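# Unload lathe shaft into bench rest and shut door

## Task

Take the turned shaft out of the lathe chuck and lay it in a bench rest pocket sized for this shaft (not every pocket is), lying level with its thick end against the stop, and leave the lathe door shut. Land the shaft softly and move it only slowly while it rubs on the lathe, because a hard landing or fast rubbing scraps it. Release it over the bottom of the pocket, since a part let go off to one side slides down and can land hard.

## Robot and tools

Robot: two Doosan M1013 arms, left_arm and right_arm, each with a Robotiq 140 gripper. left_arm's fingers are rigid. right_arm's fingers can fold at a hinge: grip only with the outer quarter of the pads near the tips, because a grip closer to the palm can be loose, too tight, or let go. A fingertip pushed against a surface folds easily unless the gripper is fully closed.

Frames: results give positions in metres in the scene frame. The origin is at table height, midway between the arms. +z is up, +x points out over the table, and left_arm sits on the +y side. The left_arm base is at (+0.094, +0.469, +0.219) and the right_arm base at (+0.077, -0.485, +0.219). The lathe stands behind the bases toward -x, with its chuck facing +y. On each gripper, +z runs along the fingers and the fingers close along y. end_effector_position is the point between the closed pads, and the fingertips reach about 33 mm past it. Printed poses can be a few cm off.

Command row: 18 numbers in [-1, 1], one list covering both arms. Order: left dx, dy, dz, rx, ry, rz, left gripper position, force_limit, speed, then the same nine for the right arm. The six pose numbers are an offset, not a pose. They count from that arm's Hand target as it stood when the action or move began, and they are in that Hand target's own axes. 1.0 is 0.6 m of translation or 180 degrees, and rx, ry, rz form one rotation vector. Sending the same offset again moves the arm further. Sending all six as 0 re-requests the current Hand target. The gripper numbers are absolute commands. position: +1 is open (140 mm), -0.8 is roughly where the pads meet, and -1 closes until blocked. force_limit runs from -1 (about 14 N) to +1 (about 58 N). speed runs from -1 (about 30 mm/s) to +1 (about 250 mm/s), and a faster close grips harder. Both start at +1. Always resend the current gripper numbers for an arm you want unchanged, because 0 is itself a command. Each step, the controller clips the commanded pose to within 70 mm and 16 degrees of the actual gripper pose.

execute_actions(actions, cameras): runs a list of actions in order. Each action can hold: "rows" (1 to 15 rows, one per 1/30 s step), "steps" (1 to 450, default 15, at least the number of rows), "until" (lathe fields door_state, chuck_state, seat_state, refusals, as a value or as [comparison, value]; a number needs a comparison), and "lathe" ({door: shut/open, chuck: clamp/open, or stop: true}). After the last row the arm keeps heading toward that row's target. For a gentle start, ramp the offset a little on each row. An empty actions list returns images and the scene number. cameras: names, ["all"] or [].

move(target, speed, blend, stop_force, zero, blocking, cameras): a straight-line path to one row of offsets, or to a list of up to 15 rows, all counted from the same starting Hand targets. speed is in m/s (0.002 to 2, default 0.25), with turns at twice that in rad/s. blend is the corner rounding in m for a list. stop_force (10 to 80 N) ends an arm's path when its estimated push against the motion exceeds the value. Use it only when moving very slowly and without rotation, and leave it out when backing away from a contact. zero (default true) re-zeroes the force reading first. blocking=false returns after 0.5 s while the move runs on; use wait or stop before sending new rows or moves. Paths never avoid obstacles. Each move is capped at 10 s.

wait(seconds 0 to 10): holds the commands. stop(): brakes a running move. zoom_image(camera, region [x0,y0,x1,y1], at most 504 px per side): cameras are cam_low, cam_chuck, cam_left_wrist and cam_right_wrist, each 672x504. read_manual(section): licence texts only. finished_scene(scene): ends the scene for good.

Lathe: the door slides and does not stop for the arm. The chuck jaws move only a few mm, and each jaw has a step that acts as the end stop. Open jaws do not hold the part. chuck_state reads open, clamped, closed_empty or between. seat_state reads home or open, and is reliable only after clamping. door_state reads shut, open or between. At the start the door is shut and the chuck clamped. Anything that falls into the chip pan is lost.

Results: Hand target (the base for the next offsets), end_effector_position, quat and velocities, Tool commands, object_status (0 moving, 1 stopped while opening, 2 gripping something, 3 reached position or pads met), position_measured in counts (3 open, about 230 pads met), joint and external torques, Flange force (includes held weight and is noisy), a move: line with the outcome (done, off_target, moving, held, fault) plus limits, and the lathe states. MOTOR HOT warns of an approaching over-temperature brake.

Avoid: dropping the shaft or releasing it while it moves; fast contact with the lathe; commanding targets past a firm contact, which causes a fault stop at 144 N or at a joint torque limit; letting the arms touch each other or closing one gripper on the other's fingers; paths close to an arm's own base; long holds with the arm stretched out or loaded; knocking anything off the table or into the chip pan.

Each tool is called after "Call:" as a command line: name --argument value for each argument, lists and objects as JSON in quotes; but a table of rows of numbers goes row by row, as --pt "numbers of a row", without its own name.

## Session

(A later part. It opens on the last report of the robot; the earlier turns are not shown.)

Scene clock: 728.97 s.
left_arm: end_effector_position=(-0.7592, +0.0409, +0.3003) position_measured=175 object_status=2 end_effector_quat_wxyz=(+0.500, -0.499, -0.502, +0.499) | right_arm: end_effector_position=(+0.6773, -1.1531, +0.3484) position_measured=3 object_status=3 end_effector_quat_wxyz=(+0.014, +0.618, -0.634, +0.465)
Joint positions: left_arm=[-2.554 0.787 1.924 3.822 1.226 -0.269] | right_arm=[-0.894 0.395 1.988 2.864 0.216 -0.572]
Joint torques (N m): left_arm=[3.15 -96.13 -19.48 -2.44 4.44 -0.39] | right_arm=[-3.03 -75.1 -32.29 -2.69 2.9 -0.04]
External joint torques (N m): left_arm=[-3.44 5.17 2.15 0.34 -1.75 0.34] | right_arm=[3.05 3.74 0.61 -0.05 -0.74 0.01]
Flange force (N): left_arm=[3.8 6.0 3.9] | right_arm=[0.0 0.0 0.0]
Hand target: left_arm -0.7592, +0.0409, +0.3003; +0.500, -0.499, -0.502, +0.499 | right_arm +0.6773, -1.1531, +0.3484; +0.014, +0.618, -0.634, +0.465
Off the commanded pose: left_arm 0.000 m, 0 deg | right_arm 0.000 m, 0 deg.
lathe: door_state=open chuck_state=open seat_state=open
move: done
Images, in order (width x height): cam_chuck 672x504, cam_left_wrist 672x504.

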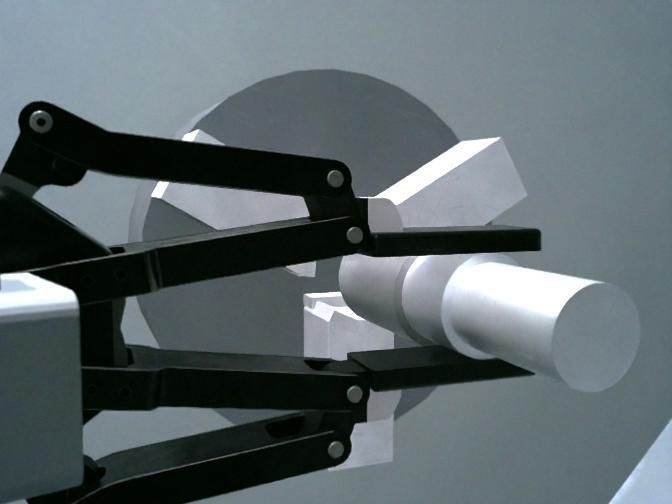

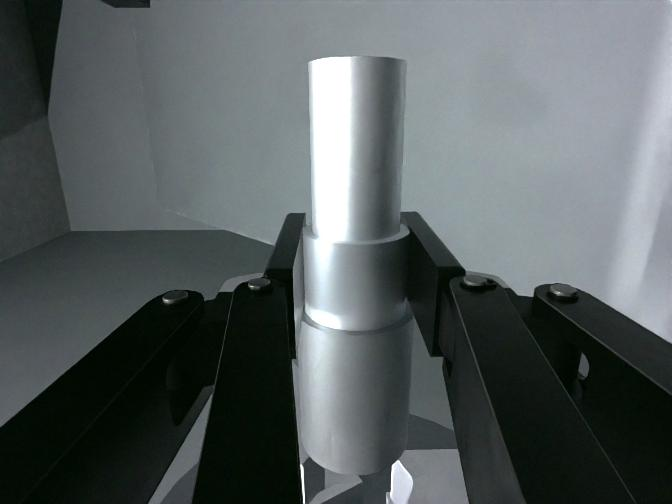

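Call:
move --pt "-0.033 -0.167 -0.515 0 0 0 -0.98 0 -1 0 0 0 0 0 0 1 1 1" --pt "-0.399 -0.552 -0.94 0 -0.3556 0 -0.98 0 -1 0 0 0 0 0 0 1 1 1" --speed '[0.1,0.2]' --blend 0.02 --cameras '["cam_low"]'

Call:
move --pt "0 0.392 -0.162 -0.25 0 0 -0.98 0 -1 0 0 0 0 0 0 1 1 1" --pt "0 0.554 -0.554 -0.5 0 0 -0.98 0 -1 0 0 0 0 0 0 1 1 1" --speed 0.2 --blend 0.02 --cameras '["cam_low","cam_left_wrist"]'

Scene clock: 800.80 s.
left_arm: end_effector_position=(-0.1951, -0.1981, +0.6317) position_measured=175 object_status=2 end_effector_quat_wxyz=(-0.158, +0.158, +0.690, -0.688) | right_arm: end_effector_position=(+0.6773, -1.1531, +0.3484) position_measured=3 object_status=3 end_effector_quat_wxyz=(+0.014, +0.618, -0.634, +0.465)
Joint positions: left_arm=[-2.08 -0.059 2.323 3.127 0.69 0.011] | right_arm=[-0.894 0.395 1.988 2.864 0.216 -0.572]
Joint torques (N m): left_arm=[3.43 -32.5 -38.36 -3.1 4.61 0.14] | right_arm=[-3.17 -75.42 -32.47 -2.71 2.86 -0.05]
External joint torques (N m): left_arm=[-3.47 3.31 3.14 -0.23 -1.82 -0.19] | right_arm=[3.24 4.2 0.77 -0.03 -0.69 0.03]
Flange force (N): left_arm=[9.1 3.5 0.4] | right_arm=[0.0 0.0 0.0]
Hand target: left_arm -0.1951, -0.1981, +0.6317; -0.158, +0.158, +0.690, -0.688 | right_arm +0.6773, -1.1531, +0.3484; +0.014, +0.618, -0.634, +0.465
Off the commanded pose: left_arm 0.000 m, 0 deg | right_arm 0.000 m, 0 deg.
lathe: door_state=open chuck_state=open seat_state=open
move: done
Images, in order (width x height): cam_low 672x504.

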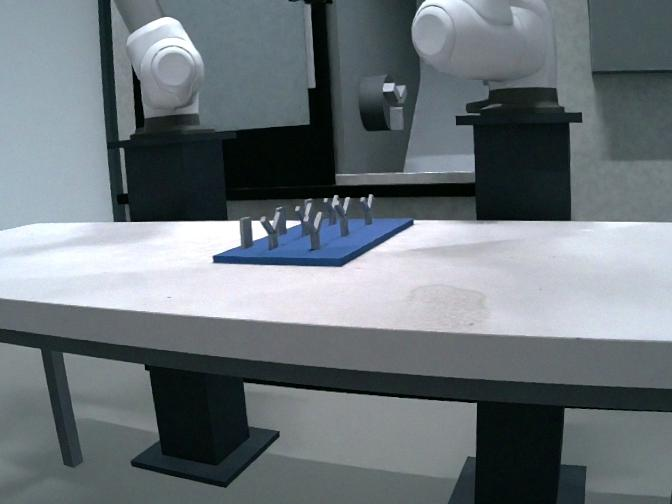

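Scene clock: 805.20 s.
left_arm: end_effector_position=(-0.0497, +0.1021, +0.3005) position_measured=175 object_status=2 end_effector_quat_wxyz=(+0.000, +0.224, +0.975, +0.002) | right_arm: end_effector_position=(+0.6773, -1.1531, +0.3484) position_measured=3 object_status=3 end_effector_quat_wxyz=(+0.014, +0.618, -0.634, +0.465)
Joint positions: left_arm=[-2.08 -0.059 2.322 3.142 -0.882 -0.009] | right_arm=[-0.894 0.395 1.988 2.864 0.216 -0.572]
Joint torques (N m): left_arm=[3.34 -28.04 -34.19 -3.29 0.31 -0.44] | right_arm=[-3.13 -75.15 -32.43 -2.68 2.86 -0.03]
External joint torques (N m): left_arm=[-3.33 1.67 1.81 -0.07 -0.33 0.44] | right_arm=[3.18 4.05 0.91 -0.04 -0.71 0]
Flange force (N): left_arm=[7.3 0.1 3.4] | right_arm=[0.0 0.0 0.0]
Hand target: left_arm -0.0497, +0.1022, +0.3004; +0.000, +0.224, +0.975, +0.002 | right_arm +0.6773, -1.1531, +0.3484; +0.014, +0.618, -0.634, +0.465
Off the commanded pose: left_arm 0.000 m, 0 deg | right_arm 0.000 m, 0 deg.
lathe: door_state=open chuck_state=open seat_state=open
move: done
Images, in order (width x height): cam_low 672x504, cam_left_wrist 672x504.

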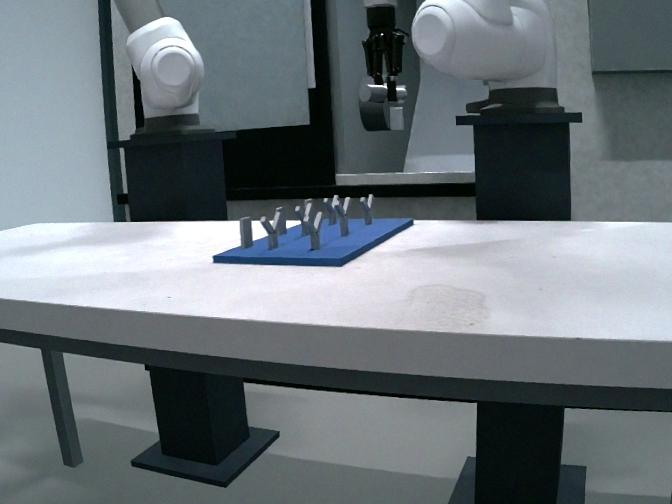

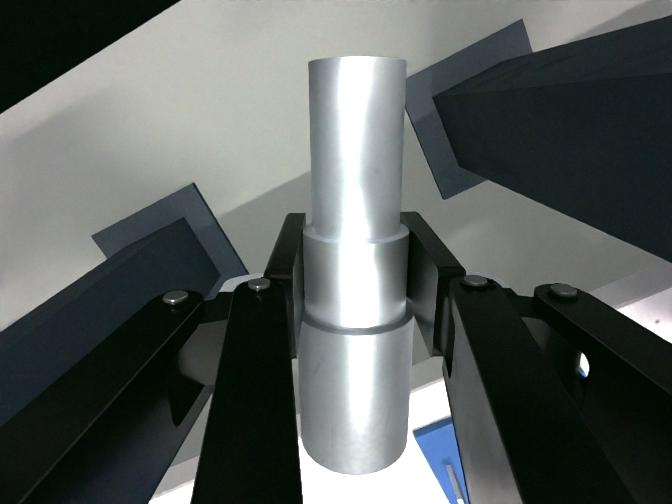

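Call:
move --target '[-0.8125,0.4088,0.0333,0,0,0.3556,-0.98,0,-1,0,0,0,0,0,0,1,1,1]' --speed 0.25 --cameras '["cam_low","cam_left_wrist"]'

Call:
execute_actions --actions '[{"lathe":{"door":"shut"},"steps":15}]'

Call:
zoom_image --camera "cam_low" --region '[200, 40, 440, 280]'

Scene clock: 824.00 s.
left_arm: end_effector_position=(+0.4960, +0.1105, +0.2814) position_measured=175 object_status=2 end_effector_quat_wxyz=(-0.001, +0.706, +0.708, +0.002) | right_arm: end_effector_position=(+0.6773, -1.1531, +0.3484) position_measured=3 object_status=3 end_effector_quat_wxyz=(+0.014, +0.618, -0.634, +0.465)
Joint positions: left_arm=[-0.843 0.188 2.097 3.146 -0.858 2.342] | right_arm=[-0.894 0.395 1.988 2.864 0.216 -0.572]
Joint torques (N m): left_arm=[4.58 -54 -33.39 -3.19 0.41 -0.39] | right_arm=[-3.27 -75.02 -32.42 -2.7 2.89 -0.07]
External joint torques (N m): left_arm=[-4.47 2.62 1.66 -0.04 -0.46 0.39] | right_arm=[3.39 3.74 0.7 -0.04 -0.72 0.05]
Flange force (N): left_arm=[-5.9 -4.8 3.6] | right_arm=[0.0 0.0 0.0]
Hand target: left_arm +0.4960, +0.1105, +0.2814; -0.001, +0.706, +0.708, +0.002 | right_arm +0.6773, -1.1531, +0.3484; +0.014, +0.618, -0.634, +0.465
Off the commanded pose: left_arm 0.000 m, 0 deg | right_arm 0.000 m, 0 deg.
lathe: door_state=open chuck_state=open seat_state=open
move: done
Images, in order (width x height): cam_low 672x504, cam_left_wrist 672x504.

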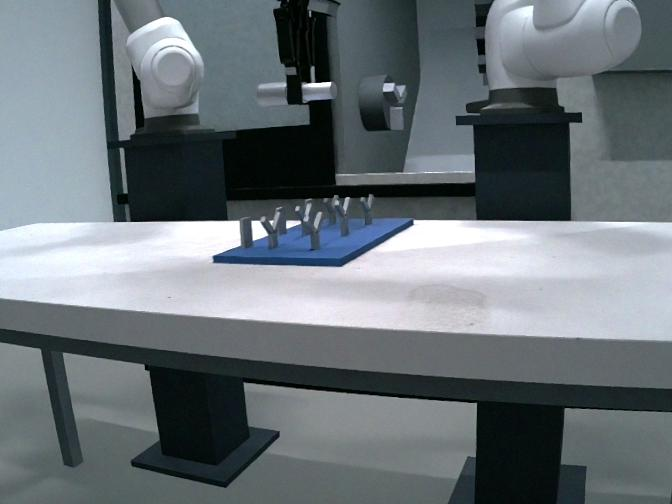

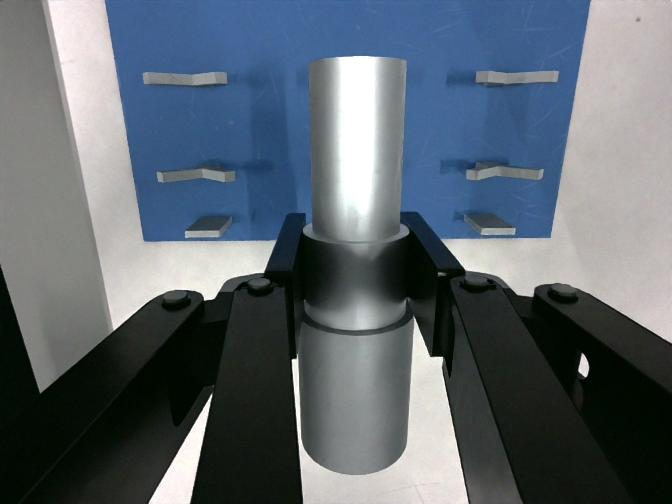

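Scene clock: 824.70 s.
left_arm: end_effector_position=(+0.4960, +0.1105, +0.2814) position_measured=175 object_status=2 end_effector_quat_wxyz=(-0.001, +0.706, +0.708, +0.002) | right_arm: end_effector_position=(+0.6773, -1.1531, +0.3484) position_measured=3 object_status=3 end_effector_quat_wxyz=(+0.014, +0.618, -0.634, +0.465)
Joint positions: left_arm=[-0.843 0.188 2.097 3.146 -0.858 2.342] | right_arm=[-0.894 0.395 1.988 2.864 0.216 -0.572]
Joint torques (N m): left_arm=[3.4 -54.21 -33.5 -3.26 0.4 -0.45] | right_arm=[-2.94 -75.14 -32.47 -2.69 2.88 -0.03]
External joint torques (N m): left_arm=[-3.39 2.9 1.79 0.03 -0.45 0.45] | right_arm=[3.01 4.02 0.87 -0.04 -0.73 0]
Flange force (N): left_arm=[-4.5 -3.1 4.1] | right_arm=[0.0 0.0 0.0]
Hand target: left_arm +0.4960, +0.1105, +0.2814; -0.001, +0.706, +0.708, +0.002 | right_arm +0.6773, -1.1531, +0.3484; +0.014, +0.618, -0.634, +0.465
Tool commands: left_gripper/position=-0.98 left_gripper/force_limit=+0.0 left_gripper/speed=-1.0 right_gripper/position=+1.0 right_gripper/force_limit=+1.0 right_gripper/speed=+1.0
Off the commanded pose: left_arm 0.000 m, 0 deg | right_arm 0.000 m, 0 deg.
lathe: door_state=between chuck_state=open seat_state=open

Scaled by 2.100 from the camera's 672x504 image, which has a finer 960x720 frame.
This view is cut from an older image: the scene may have changed since it was taken.

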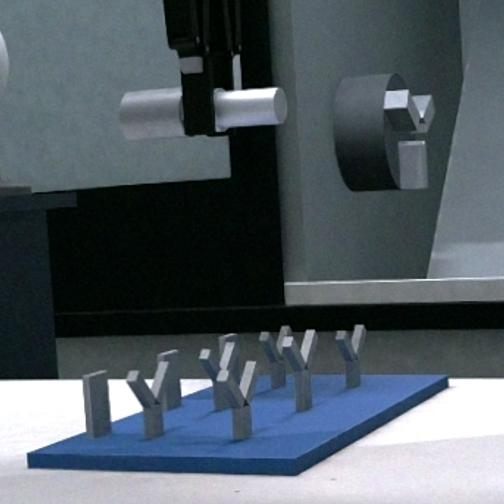

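Call:
move --target '[0.0475,0.0167,0.29,0,0,0,-0.98,0,-1,0,0,0,0,0,0,1,1,1]' --speed 0.12 --cameras '["cam_low","cam_left_wrist"]'

Call:
zoom_image --camera "cam_low" --region '[210, 130, 390, 270]'

Call:
zoom_image --camera "cam_left_wrist" --region '[200, 20, 540, 275]'

Scene clock: 878.43 s.
left_arm: end_effector_position=(+0.5062, +0.1396, +0.1075) position_measured=175 object_status=2 end_effector_quat_wxyz=(-0.001, +0.706, +0.708, +0.002) | right_arm: end_effector_position=(+0.6773, -1.1531, +0.3484) position_measured=3 object_status=3 end_effector_quat_wxyz=(+0.014, +0.618, -0.634, +0.465)
Joint positions: left_arm=[-0.79 0.438 2.211 3.149 -0.494 2.391] | right_arm=[-0.894 0.395 1.988 2.864 0.216 -0.572]
Joint torques (N m): left_arm=[3.45 -64.68 -21.08 -2.03 0.09 -0.45] | right_arm=[-2.94 -75.02 -32.46 -2.72 2.84 -0.05]
External joint torques (N m): left_arm=[-3.36 0.56 1.25 0 -0.14 0.45] | right_arm=[2.94 3.72 0.68 -0.02 -0.67 0.02]
Flange force (N): left_arm=[-3.0 -5.1 1.0] | right_arm=[0.0 0.0 0.0]
Hand target: left_arm +0.5062, +0.1396, +0.1075; -0.001, +0.706, +0.708, +0.002 | right_arm +0.6773, -1.1531, +0.3484; +0.014, +0.618, -0.634, +0.465
Off the commanded pose: left_arm 0.000 m, 0 deg | right_arm 0.000 m, 0 deg.
lathe: door_state=shut chuck_state=open seat_state=open
move: done
Images, in order (width x height): cam_low 672x504, cam_left_wrist 672x504.

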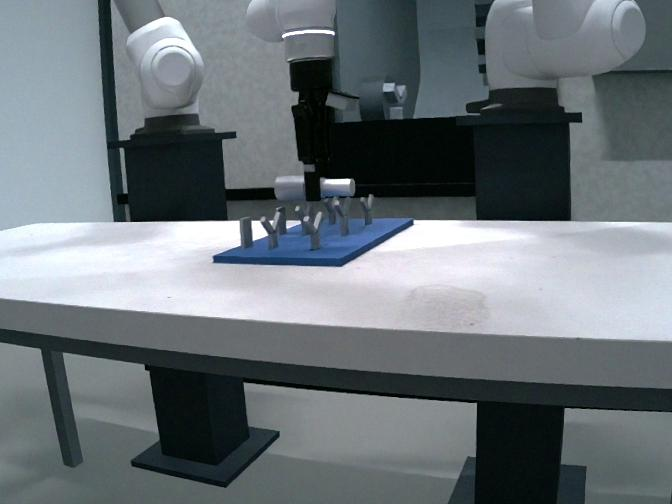

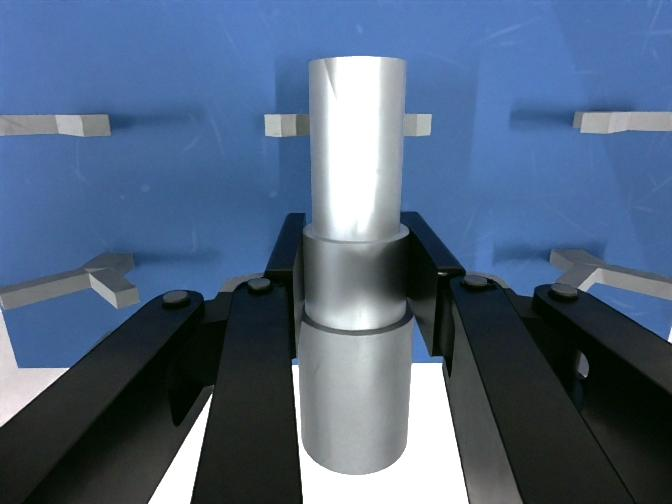

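Scaled by 2.800 from the camera's 672x504 image, which has a finer 960x720 frame.

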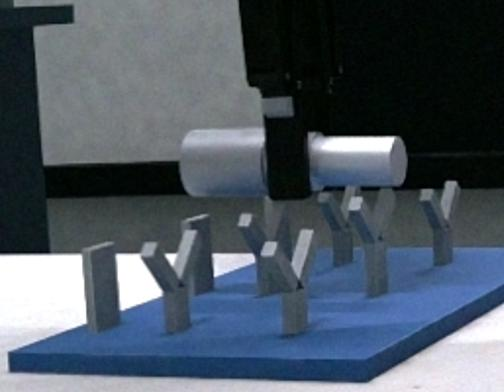

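Scaled by 1.482 from the camera's 672x504 image, which has a finer 960x720 frame.

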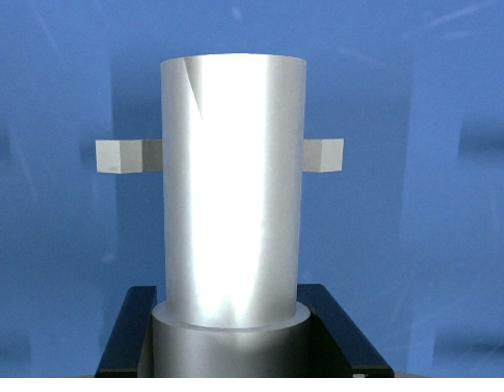

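Call:
move --target '[0,-0.0012,0.045,0,0,0,-0.98,0,-1,0,0,0,0,0,0,1,1,1]' --speed 0.03 --stop_force 15 --cameras '["cam_low","cam_left_wrist"]'

Call:
zoom_image --camera "cam_low" --region '[210, 130, 390, 270]'

Call:
zoom_image --camera "cam_left_wrist" --region '[200, 20, 540, 275]'

Scene clock: 895.70 s.
left_arm: end_effector_position=(+0.5055, +0.1398, +0.0834) position_measured=175 object_status=2 end_effector_quat_wxyz=(-0.001, +0.706, +0.708, +0.002) | right_arm: end_effector_position=(+0.6773, -1.1531, +0.3484) position_measured=3 object_status=3 end_effector_quat_wxyz=(+0.014, +0.618, -0.634, +0.465)
Joint positions: left_arm=[-0.791 0.481 2.217 3.15 -0.445 2.39] | right_arm=[-0.894 0.395 1.988 2.864 0.216 -0.572]
Joint torques (N m): left_arm=[8.33 -67.93 -25.49 -0.28 3.73 -0.44] | right_arm=[-2.82 -75.21 -32.39 -2.68 2.87 -0.07]
External joint torques (N m): left_arm=[-8.27 1.76 7.53 -1.56 -3.78 0.44] | right_arm=[2.81 3.71 0.49 -0.07 -0.69 0.05]
Flange force (N): left_arm=[-5.4 -17.0 -3.2] | right_arm=[0.0 0.0 0.0]
Hand target: left_arm +0.5055, +0.1398, +0.0834; -0.001, +0.706, +0.708, +0.002 (not the last commanded pose) | right_arm +0.6773, -1.1531, +0.3484; +0.014, +0.618, -0.634, +0.465
Off the commanded pose: left_arm 0.003 m, 0 deg | right_arm 0.000 m, 0 deg.
lathe: door_state=shut chuck_state=open seat_state=open
move: contact (left_arm)
Images, in order (width x height): cam_low 672x504, cam_left_wrist 672x504.

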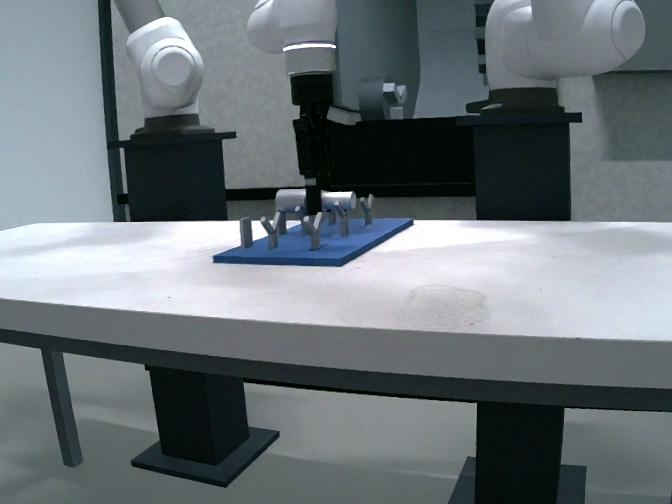

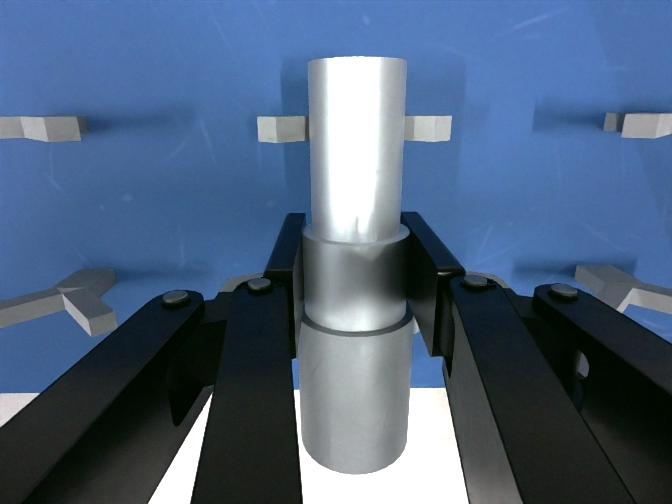

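Scaled by 2.800 from the camera's 672x504 image, which has a finer 960x720 frame.

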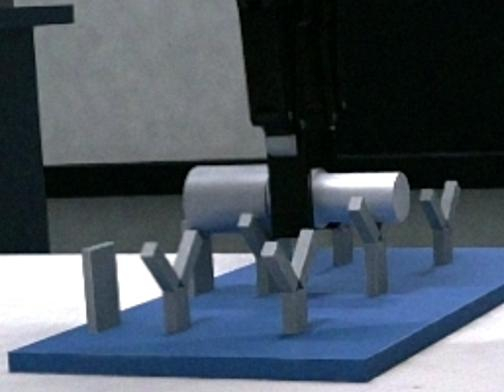

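Scaled by 1.482 from the camera's 672x504 image, which has a finer 960x720 frame.

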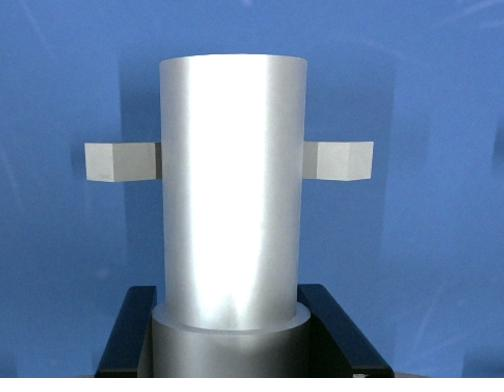

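Call:
zoom_image --camera "cam_left_wrist" --region '[260, 190, 460, 400]'

Scaled by 2.400 from the camera's 672x504 image, which has a finer 960x720 frame.

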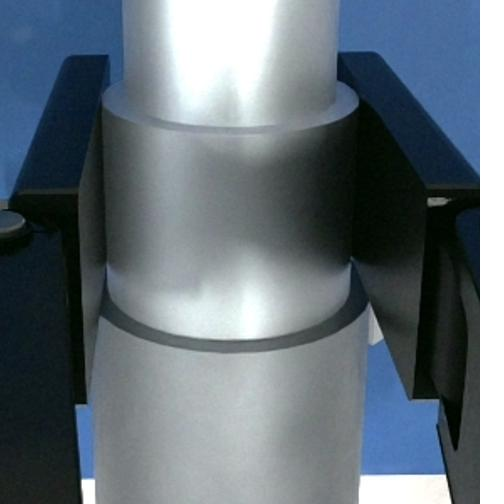

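Call:
move --pt "0 0 -0.0035 0 0 0 -0.98 0 -1 0 0 0 0 0 0 1 1 1" --pt "0 -0.0033 -0.0035 0 0 0 -0.98 0 -1 0 0 0 0 0 0 1 1 1" --speed 0.02

Call:
move --target '[0,0,0.012,0,0,0,-0.98,0,-1,0,0,0,0,0,0,1,1,1]' --speed 0.01 --stop_force 10 --cameras '["cam_low","cam_left_wrist"]'

Scene clock: 938.43 s.
left_arm: end_effector_position=(+0.5036, +0.1398, +0.0855) position_measured=175 object_status=2 end_effector_quat_wxyz=(-0.001, +0.706, +0.708, +0.002) | right_arm: end_effector_position=(+0.6773, -1.1531, +0.3484) position_measured=3 object_status=3 end_effector_quat_wxyz=(+0.014, +0.618, -0.634, +0.465)
Joint positions: left_arm=[-0.794 0.475 2.22 3.149 -0.448 2.387] | right_arm=[-0.894 0.395 1.988 2.864 0.216 -0.572]
Joint torques (N m): left_arm=[-0.07 -68.54 -19.33 -1.87 0.45 -0.69] | right_arm=[-2.93 -74.86 -32.38 -2.67 2.89 -0.03]
External joint torques (N m): left_arm=[0.19 2.74 1.22 0.02 -0.49 0.69] | right_arm=[3.11 3.5 0.64 -0.08 -0.72 0.01]
Flange force (N): left_arm=[0.8 1.6 4.2] | right_arm=[0.0 0.0 0.0]
Hand target: left_arm +0.5035, +0.1397, +0.0855; -0.001, +0.706, +0.708, +0.002 | right_arm +0.6773, -1.1531, +0.3484; +0.014, +0.618, -0.634, +0.465
Off the commanded pose: left_arm 0.000 m, 0 deg | right_arm 0.000 m, 0 deg.
lathe: door_state=shut chuck_state=open seat_state=open
move: done

Scene clock: 939.27 s.
left_arm: end_effector_position=(+0.5036, +0.1397, +0.0832) position_measured=175 object_status=2 end_effector_quat_wxyz=(-0.001, +0.706, +0.708, +0.002) | right_arm: end_effector_position=(+0.6773, -1.1531, +0.3484) position_measured=3 object_status=3 end_effector_quat_wxyz=(+0.014, +0.618, -0.634, +0.465)
Joint positions: left_arm=[-0.794 0.48 2.22 3.149 -0.443 2.387] | right_arm=[-0.894 0.395 1.988 2.864 0.216 -0.572]
Joint torques (N m): left_arm=[-0.9 -61.12 -10.94 -3.22 -1.72 -0.51] | right_arm=[-2.85 -75.22 -32.47 -2.71 2.87 -0.03]
External joint torques (N m): left_arm=[0.94 -4.9 -6.94 1.39 1.67 0.51] | right_arm=[2.81 3.56 0.65 -0.03 -0.69 0]
Flange force (N): left_arm=[-2.5 7.5 -6.7] | right_arm=[0.0 0.0 0.0]
Hand target: left_arm +0.5036, +0.1397, +0.0832; -0.001, +0.706, +0.708, +0.002 (not the last commanded pose) | right_arm +0.6773, -1.1531, +0.3484; +0.014, +0.618, -0.634, +0.465
Off the commanded pose: left_arm 0.005 m, 0 deg | right_arm 0.000 m, 0 deg.
lathe: door_state=shut chuck_state=open seat_state=open
move: contact (left_arm)
Images, in order (width x height): cam_low 672x504, cam_left_wrist 672x504.

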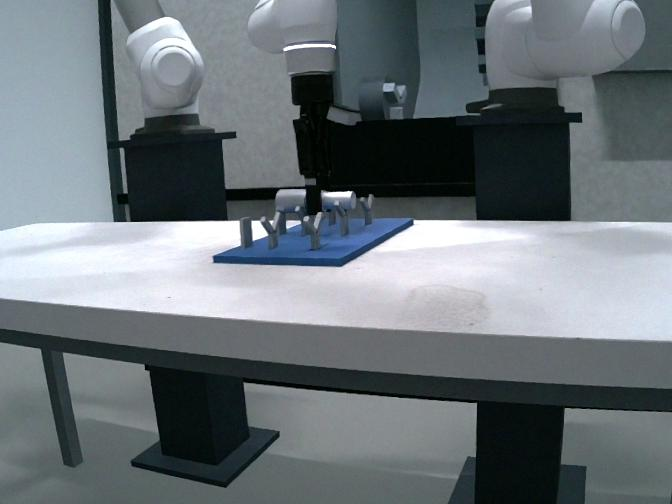

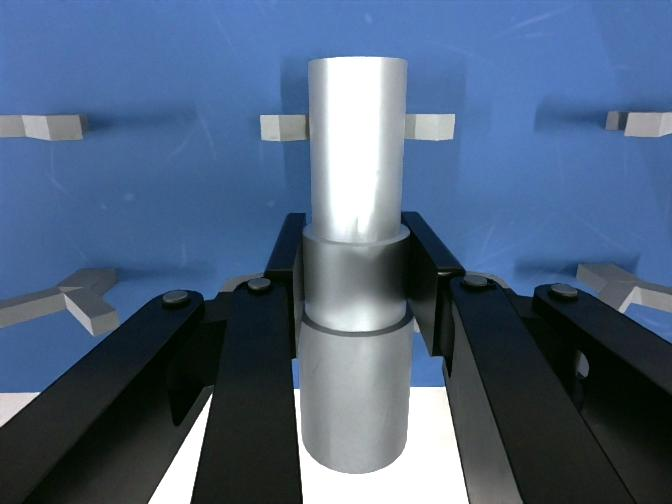

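Call:
move --pt "0 0 -0.0022 0 0 0 -0.98 0 -1 0 0 0 0 0 0 1 1 1" --pt "0 0.0012 -0.0022 0 0 0 -0.98 0 -1 0 0 0 0 0 0 1 1 1" --speed 0.02

Call:
move --target '[-0.0117,0,0,0,0,0,-0.98,0,-1,0,0,0,0,0,0,1,1,1]' --speed 0.008 --stop_force 10 --cameras '["cam_low","cam_left_wrist"]'

Call:
zoom_image --camera "cam_low" --region '[240, 160, 390, 270]'

Scene clock: 951.57 s.
left_arm: end_effector_position=(+0.5042, +0.1395, +0.0845) position_measured=175 object_status=2 end_effector_quat_wxyz=(+0.000, +0.706, +0.708, +0.002) | right_arm: end_effector_position=(+0.6773, -1.1531, +0.3484) position_measured=3 object_status=3 end_effector_quat_wxyz=(+0.014, +0.618, -0.634, +0.465)
Joint positions: left_arm=[-0.793 0.478 2.219 3.149 -0.446 2.388] | right_arm=[-0.894 0.395 1.988 2.864 0.216 -0.572]
Joint torques (N m): left_arm=[3.89 -68.43 -18.87 -1.86 0.41 -0.22] | right_arm=[-3.07 -74.95 -32.37 -2.71 2.85 -0.05]
External joint torques (N m): left_arm=[-3.91 2.35 0.91 0.03 -0.46 0.22] | right_arm=[3.16 3.57 0.59 -0.04 -0.67 0.02]
Flange force (N): left_arm=[-5.7 -4.2 3.5] | right_arm=[0.0 0.0 0.0]
Hand target: left_arm +0.5043, +0.1397, +0.0845; -0.001, +0.706, +0.708, +0.002 | right_arm +0.6773, -1.1531, +0.3484; +0.014, +0.618, -0.634, +0.465
Off the commanded pose: left_arm 0.000 m, 0 deg | right_arm 0.000 m, 0 deg.
lathe: door_state=shut chuck_state=open seat_state=open
move: done

Scene clock: 952.30 s.
left_arm: end_effector_position=(+0.5043, +0.1389, +0.0845) position_measured=175 object_status=2 end_effector_quat_wxyz=(-0.001, +0.706, +0.708, +0.002) | right_arm: end_effector_position=(+0.6773, -1.1531, +0.3484) position_measured=3 object_status=3 end_effector_quat_wxyz=(+0.014, +0.618, -0.634, +0.465)
Joint positions: left_arm=[-0.794 0.478 2.218 3.149 -0.447 2.387] | right_arm=[-0.894 0.395 1.988 2.864 0.216 -0.572]
Joint torques (N m): left_arm=[-3.61 -70.24 -25.91 -3.79 3.4 -0.48] | right_arm=[-3.08 -74.97 -32.34 -2.71 2.88 -0.05]
External joint torques (N m): left_arm=[3.67 4.18 7.85 1.95 -3.44 0.48] | right_arm=[3.09 3.81 0.94 0 -0.74 0.02]
Flange force (N): left_arm=[10.7 -0.7 2.2] | right_arm=[0.0 0.0 0.0]
Hand target: left_arm +0.5043, +0.1389, +0.0845; -0.001, +0.706, +0.708, +0.002 (not the last commanded pose) | right_arm +0.6773, -1.1531, +0.3484; +0.014, +0.618, -0.634, +0.465
Off the commanded pose: left_arm 0.006 m, 0 deg | right_arm 0.000 m, 0 deg.
lathe: door_state=shut chuck_state=open seat_state=open
move: contact (left_arm)
Images, in order (width x height): cam_low 672x504, cam_left_wrist 672x504.

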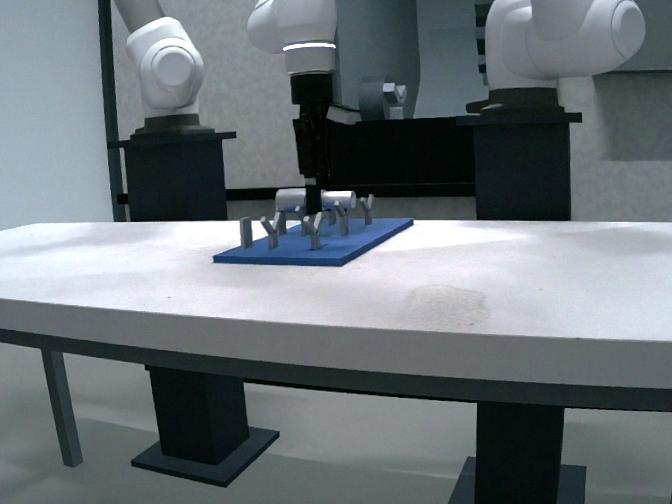

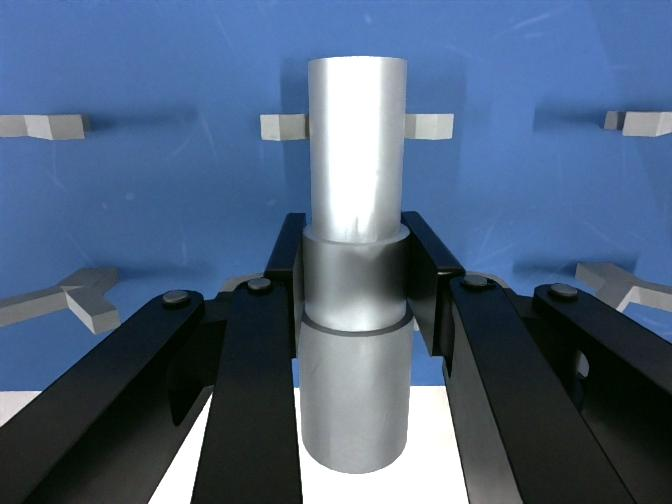

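Scaled by 3.360 from the camera's 672x504 image, which has a finer 960x720 frame.

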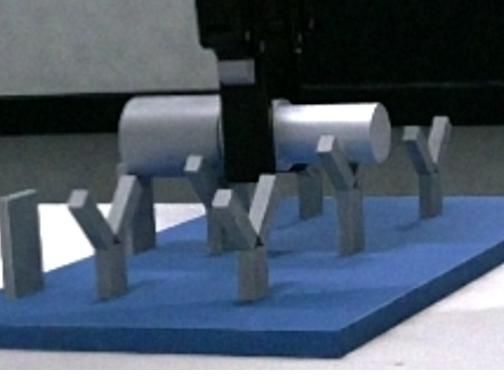

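Call:
zoom_image --camera "cam_low" --region '[255, 175, 345, 245]'

Call:
zoom_image --camera "cam_low" --region '[300, 175, 390, 245]'

Scaled by 5.600 from the camera's 672x504 image, which has a finer 960x720 frame.

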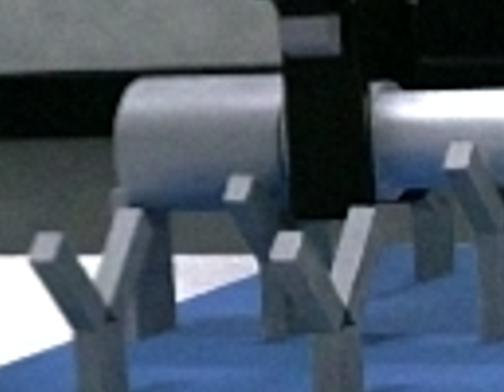

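Scaled by 5.600 from the camera's 672x504 image, which has a finer 960x720 frame.

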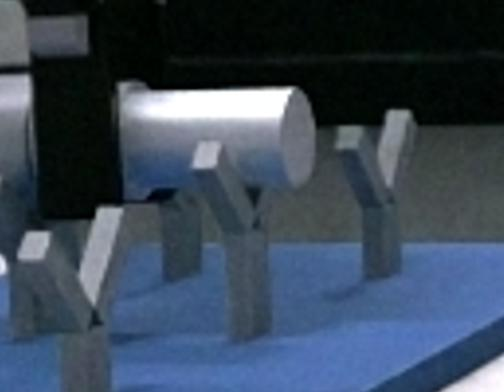

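Call:
move --target '[0.0008,0,0,0,0,0,-0.98,0,-1,0,0,0,0,0,0,1,1,1]' --speed 0.01

Call:
move --target '[0,0,0.013,0,0,0,-0.98,0,-1,0,0,0,0,0,0,1,1,1]' --speed 0.006 --stop_force 10 --cameras '["cam_low","cam_left_wrist"]'

Call:
zoom_image --camera "cam_low" --region '[240, 160, 390, 270]'

Scene clock: 1061.33 s.
left_arm: end_effector_position=(+0.5044, +0.1393, +0.0845) position_measured=175 object_status=2 end_effector_quat_wxyz=(-0.001, +0.706, +0.708, +0.002) | right_arm: end_effector_position=(+0.6773, -1.1531, +0.3484) position_measured=3 object_status=3 end_effector_quat_wxyz=(+0.014, +0.618, -0.634, +0.465)
Joint positions: left_arm=[-0.793 0.478 2.218 3.149 -0.446 2.388] | right_arm=[-0.894 0.395 1.988 2.864 0.216 -0.572]
Joint torques (N m): left_arm=[2.67 -69.65 -20.69 -2.13 1 -0.47] | right_arm=[-3.02 -75.22 -32.33 -2.68 2.86 -0.06]
External joint torques (N m): left_arm=[-2.57 3.66 2.69 0.3 -1.05 0.47] | right_arm=[3.21 4.23 0.95 -0.04 -0.72 0.03]
Flange force (N): left_arm=[-2.4 -3.4 5.0] | right_arm=[0.0 0.0 0.0]
Hand target: left_arm +0.5043, +0.1394, +0.0845; -0.001, +0.706, +0.708, +0.002 | right_arm +0.6773, -1.1531, +0.3484; +0.014, +0.618, -0.634, +0.465
Off the commanded pose: left_arm 0.000 m, 0 deg | right_arm 0.000 m, 0 deg.
lathe: door_state=shut chuck_state=open seat_state=open
move: done

Scene clock: 1062.23 s.
left_arm: end_effector_position=(+0.5044, +0.1393, +0.0827) position_measured=175 object_status=2 end_effector_quat_wxyz=(-0.001, +0.706, +0.708, +0.002) | right_arm: end_effector_position=(+0.6773, -1.1531, +0.3484) position_measured=3 object_status=3 end_effector_quat_wxyz=(+0.014, +0.618, -0.634, +0.465)
Joint positions: left_arm=[-0.793 0.481 2.219 3.149 -0.443 2.388] | right_arm=[-0.894 0.395 1.988 2.864 0.216 -0.572]
Joint torques (N m): left_arm=[1.45 -58.02 -16.14 -2.74 1.39 -0.71] | right_arm=[-3.19 -75.04 -32.35 -2.74 2.88 -0.06]
External joint torques (N m): left_arm=[-1.31 -8.18 -1.74 0.92 -1.44 0.71] | right_arm=[3.3 3.77 0.62 0 -0.71 0.03]
Flange force (N): left_arm=[0.6 -2.5 -18.1] | right_arm=[0.0 0.0 0.0]
Hand target: left_arm +0.5044, +0.1393, +0.0827; -0.001, +0.706, +0.708, +0.002 (not the last commanded pose) | right_arm +0.6773, -1.1531, +0.3484; +0.014, +0.618, -0.634, +0.465
Off the commanded pose: left_arm 0.006 m, 0 deg | right_arm 0.000 m, 0 deg.
lathe: door_state=shut chuck_state=open seat_state=open
move: contact (left_arm)
Images, in order (width x height): cam_low 672x504, cam_left_wrist 672x504.

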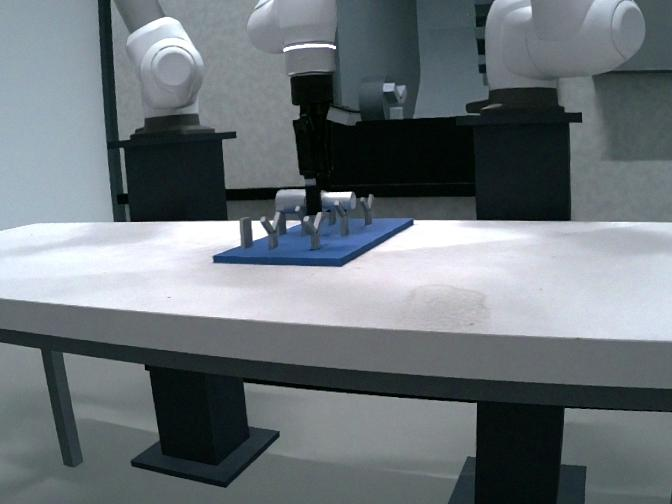

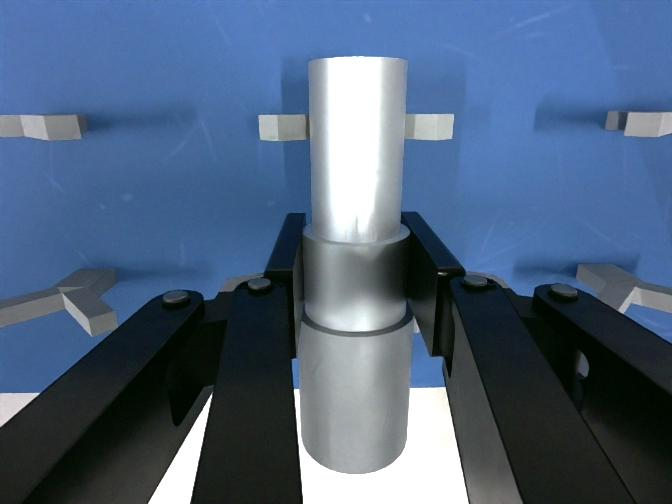

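Scaled by 3.360 from the camera's 672x504 image, which has a finer 960x720 frame.

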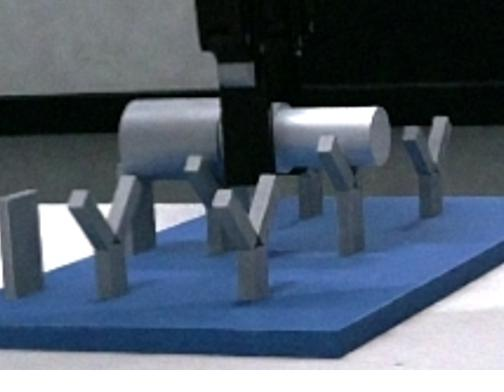

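Call:
move --target '[-0.002,0,-0.0005,0,0,0,-0.98,0,-1,0,0,0,0,0,0,1,1,1]' --speed 0.004 --stop_force 10

Scene clock: 1079.57 s.
left_arm: end_effector_position=(+0.5043, +0.1390, +0.0828) position_measured=175 object_status=2 end_effector_quat_wxyz=(-0.001, +0.706, +0.708, +0.002) | right_arm: end_effector_position=(+0.6773, -1.1531, +0.3484) position_measured=3 object_status=3 end_effector_quat_wxyz=(+0.014, +0.618, -0.634, +0.465)
Joint positions: left_arm=[-0.794 0.481 2.218 3.15 -0.443 2.387] | right_arm=[-0.894 0.395 1.988 2.864 0.216 -0.572]
Joint torques (N m): left_arm=[-7.33 -64.55 -19.19 -5.02 1.57 -0.58] | right_arm=[-3.31 -75.05 -32.4 -2.68 2.86 -0.04]
External joint torques (N m): left_arm=[7.41 -1.63 1.32 3.2 -1.62 0.58] | right_arm=[3.29 3.97 0.91 -0.04 -0.72 0.01]
Flange force (N): left_arm=[12.6 8.6 -5.8] | right_arm=[0.0 0.0 0.0]
Hand target: left_arm +0.5043, +0.1390, +0.0828; -0.001, +0.706, +0.708, +0.002 (not the last commanded pose) | right_arm +0.6773, -1.1531, +0.3484; +0.014, +0.618, -0.634, +0.465
Off the commanded pose: left_arm 0.001 m, 0 deg | right_arm 0.000 m, 0 deg.
lathe: door_state=shut chuck_state=open seat_state=open
move: contact (left_arm)

Call:
execute_actions --actions '[{"rows":[[0,0,0,0,0,0,-0.1,0,-1,0,0,0,0,0,0,1,1,1]],"steps":50}]' --cameras '["cam_low","cam_left_wrist"]'

Call:
zoom_image --camera "cam_low" --region '[240, 160, 390, 270]'

Scene clock: 1094.83 s.
left_arm: end_effector_position=(+0.5043, +0.1390, +0.0828) position_measured=141 object_status=3 end_effector_quat_wxyz=(-0.001, +0.706, +0.708, +0.002) | right_arm: end_effector_position=(+0.6773, -1.1531, +0.3484) position_measured=3 object_status=3 end_effector_quat_wxyz=(+0.014, +0.618, -0.634, +0.465)
Joint positions: left_arm=[-0.794 0.481 2.218 3.149 -0.443 2.387] | right_arm=[-0.894 0.395 1.988 2.864 0.216 -0.572]
Joint torques (N m): left_arm=[3.47 -66.69 -17.98 -1.82 0.38 -0.44] | right_arm=[-3.03 -75.12 -32.39 -2.69 2.88 -0.03]
External joint torques (N m): left_arm=[-3.44 0.52 0.11 0 -0.43 0.44] | right_arm=[3.03 3.81 0.78 -0.04 -0.72 0]
Flange force (N): left_arm=[-4.6 -3.3 0.1] | right_arm=[0.0 0.0 0.0]
Hand target: left_arm +0.5043, +0.1390, +0.0828; -0.001, +0.706, +0.708, +0.002 | right_arm +0.6773, -1.1531, +0.3484; +0.014, +0.618, -0.634, +0.465
Off the commanded pose: left_arm 0.000 m, 0 deg | right_arm 0.000 m, 0 deg.
lathe: door_state=shut chuck_state=open seat_state=open
Images, in order (width x height): cam_low 672x504, cam_left_wrist 672x504.

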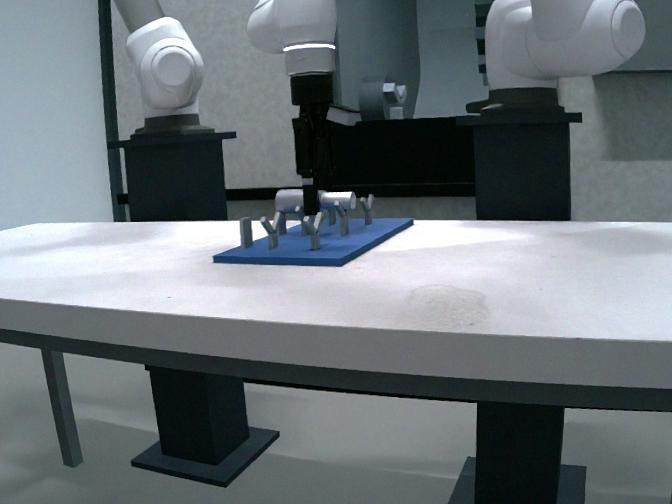

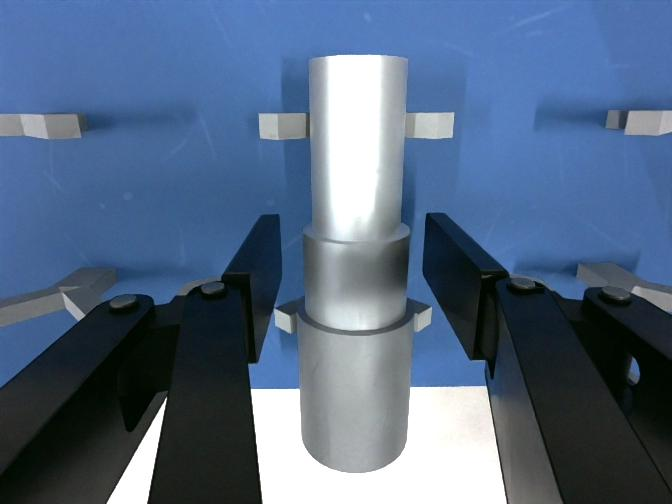

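Scaled by 3.360 from the camera's 672x504 image, which has a finer 960x720 frame.

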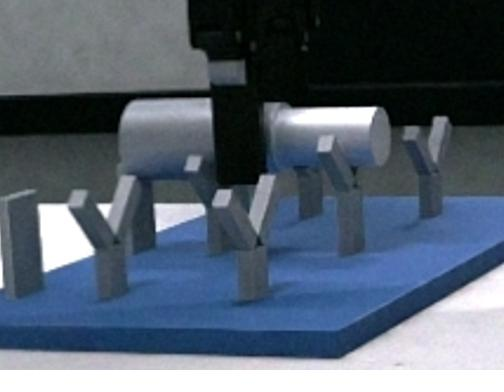

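Call:
move --target '[0,0,-0.25,0,0,0,-0.1,0,-1,0,0,0,0,0,0,1,1,1]' --speed 0.1 --cameras '["cam_low","cam_left_wrist"]'

Call:
zoom_image --camera "cam_low" --region '[240, 160, 390, 270]'

Call:
zoom_image --camera "cam_left_wrist" --region '[230, 30, 480, 340]'

Scene clock: 1113.50 s.
left_arm: end_effector_position=(+0.5041, +0.1385, +0.2328) position_measured=141 object_status=3 end_effector_quat_wxyz=(-0.001, +0.706, +0.708, +0.002) | right_arm: end_effector_position=(+0.6773, -1.1531, +0.3484) position_measured=3 object_status=3 end_effector_quat_wxyz=(+0.014, +0.618, -0.634, +0.465)
Joint positions: left_arm=[-0.795 0.236 2.155 3.147 -0.752 2.39] | right_arm=[-0.894 0.395 1.988 2.864 0.216 -0.572]
Joint torques (N m): left_arm=[3.2 -53.73 -28.69 -2.87 -0.1 -0.43] | right_arm=[-3.1 -74.75 -32.49 -2.71 2.87 -0.07]
External joint torques (N m): left_arm=[-3.06 0.67 0.09 -0.03 0.05 0.43] | right_arm=[3.1 3.47 1.03 -0.01 -0.72 0.04]
Flange force (N): left_arm=[-4.1 -2.8 1.1] | right_arm=[0.0 0.0 0.0]
Hand target: left_arm +0.5041, +0.1385, +0.2328; -0.001, +0.706, +0.708, +0.002 | right_arm +0.6773, -1.1531, +0.3484; +0.014, +0.618, -0.634, +0.465
Off the commanded pose: left_arm 0.000 m, 0 deg | right_arm 0.000 m, 0 deg.
lathe: door_state=shut chuck_state=open seat_state=open
move: done
Images, in order (width x height): cam_low 672x504, cam_left_wrist 672x504.

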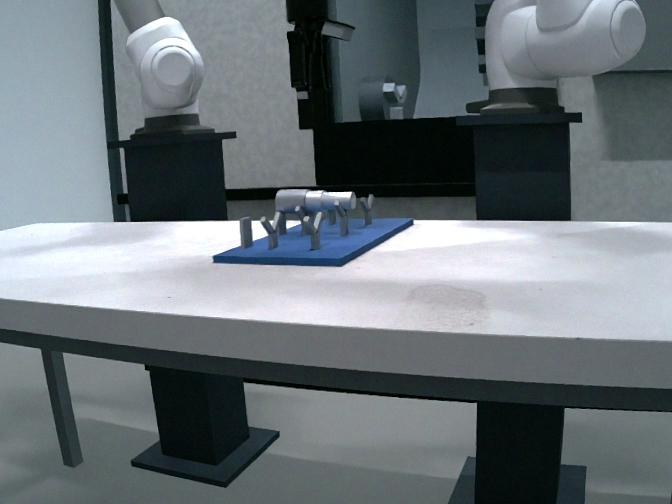

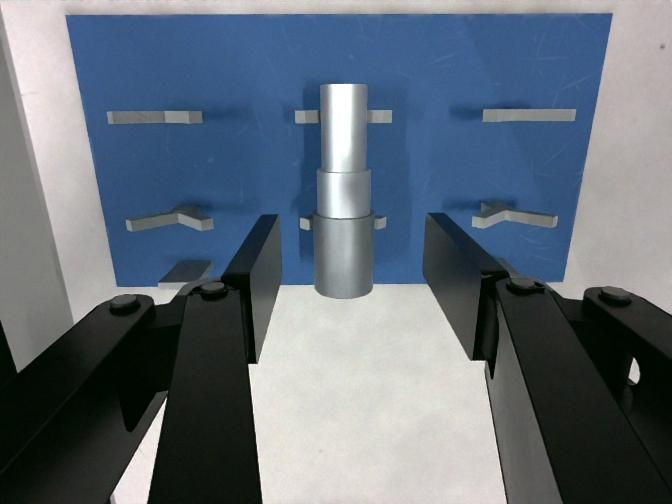

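Scaled by 3.360 from the camera's 672x504 image, which has a finer 960x720 frame.

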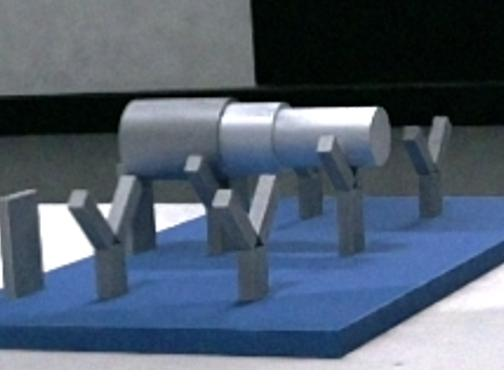

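Scaled by 1.626 from the camera's 672x504 image, which has a finer 960x720 frame.

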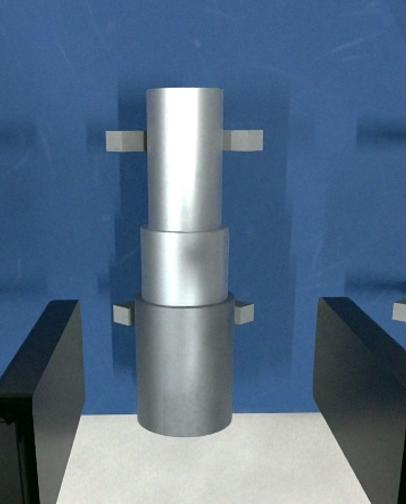

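Call:
move --target '[-0.187,-0.5875,0.1047,-0.3264,0.4264,0.3197,-0.1,0,-1,0,0,0,0,0,0,1,1,1]' --speed 0.3 --cameras '["cam_low","cam_left_wrist"]'

Call:
zoom_image --camera "cam_left_wrist" --region '[255, 190, 435, 325]'

Scene clock: 1145.93 s.
left_arm: end_effector_position=(+0.1520, +0.0257, +0.1692) position_measured=141 object_status=3 end_effector_quat_wxyz=(-0.096, +0.693, +0.092, +0.709) | right_arm: end_effector_position=(+0.6773, -1.1531, +0.3484) position_measured=3 object_status=3 end_effector_quat_wxyz=(+0.014, +0.618, -0.634, +0.465)
Joint positions: left_arm=[-2.137 0.982 2.024 3.936 -1.689 1.67] | right_arm=[-0.894 0.395 1.988 2.864 0.216 -0.572]
Joint torques (N m): left_arm=[3.44 -90.5 -0.89 -0.2 -2.22 -0.86] | right_arm=[-2.98 -75.03 -32.46 -2.69 2.9 -0.04]
External joint torques (N m): left_arm=[-3.35 3.21 0.23 0.05 -0.54 0.86] | right_arm=[2.99 3.79 1.13 -0.01 -0.76 0.01]
Flange force (N): left_arm=[-4.3 -2.4 -5.4] | right_arm=[0.0 0.0 0.0]
Hand target: left_arm +0.1520, +0.0257, +0.1691; -0.096, +0.693, +0.092, +0.709 | right_arm +0.6773, -1.1531, +0.3484; +0.014, +0.618, -0.634, +0.465
Off the commanded pose: left_arm 0.000 m, 0 deg | right_arm 0.000 m, 0 deg.
lathe: door_state=shut chuck_state=open seat_state=open
move: done
Images, in order (width x height): cam_low 672x504, cam_left_wrist 672x504.

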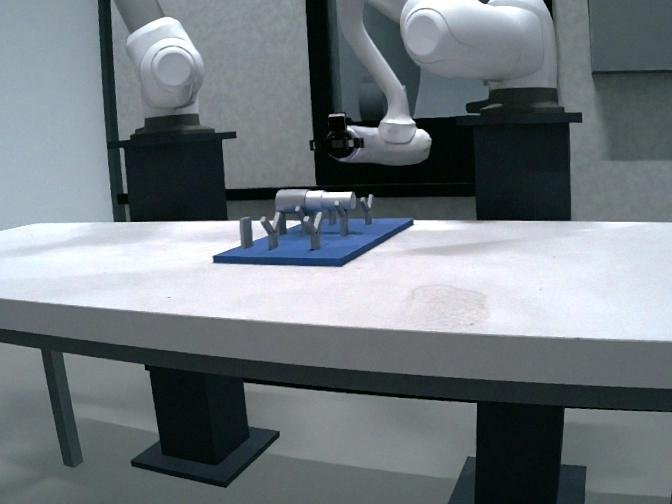

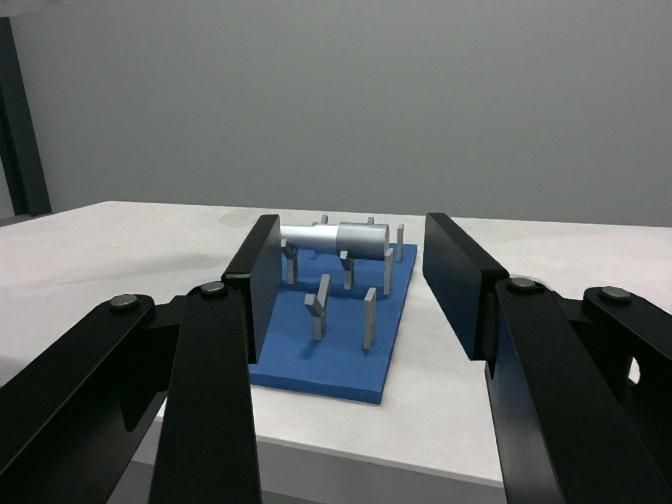

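Scaled by 2.800 from the camera's 672x504 image, which has a finer 960x720 frame.

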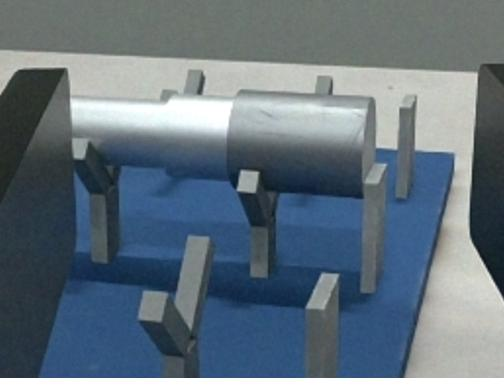

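Call:
finished_scene --scene 1

The scene is finished: the task was done.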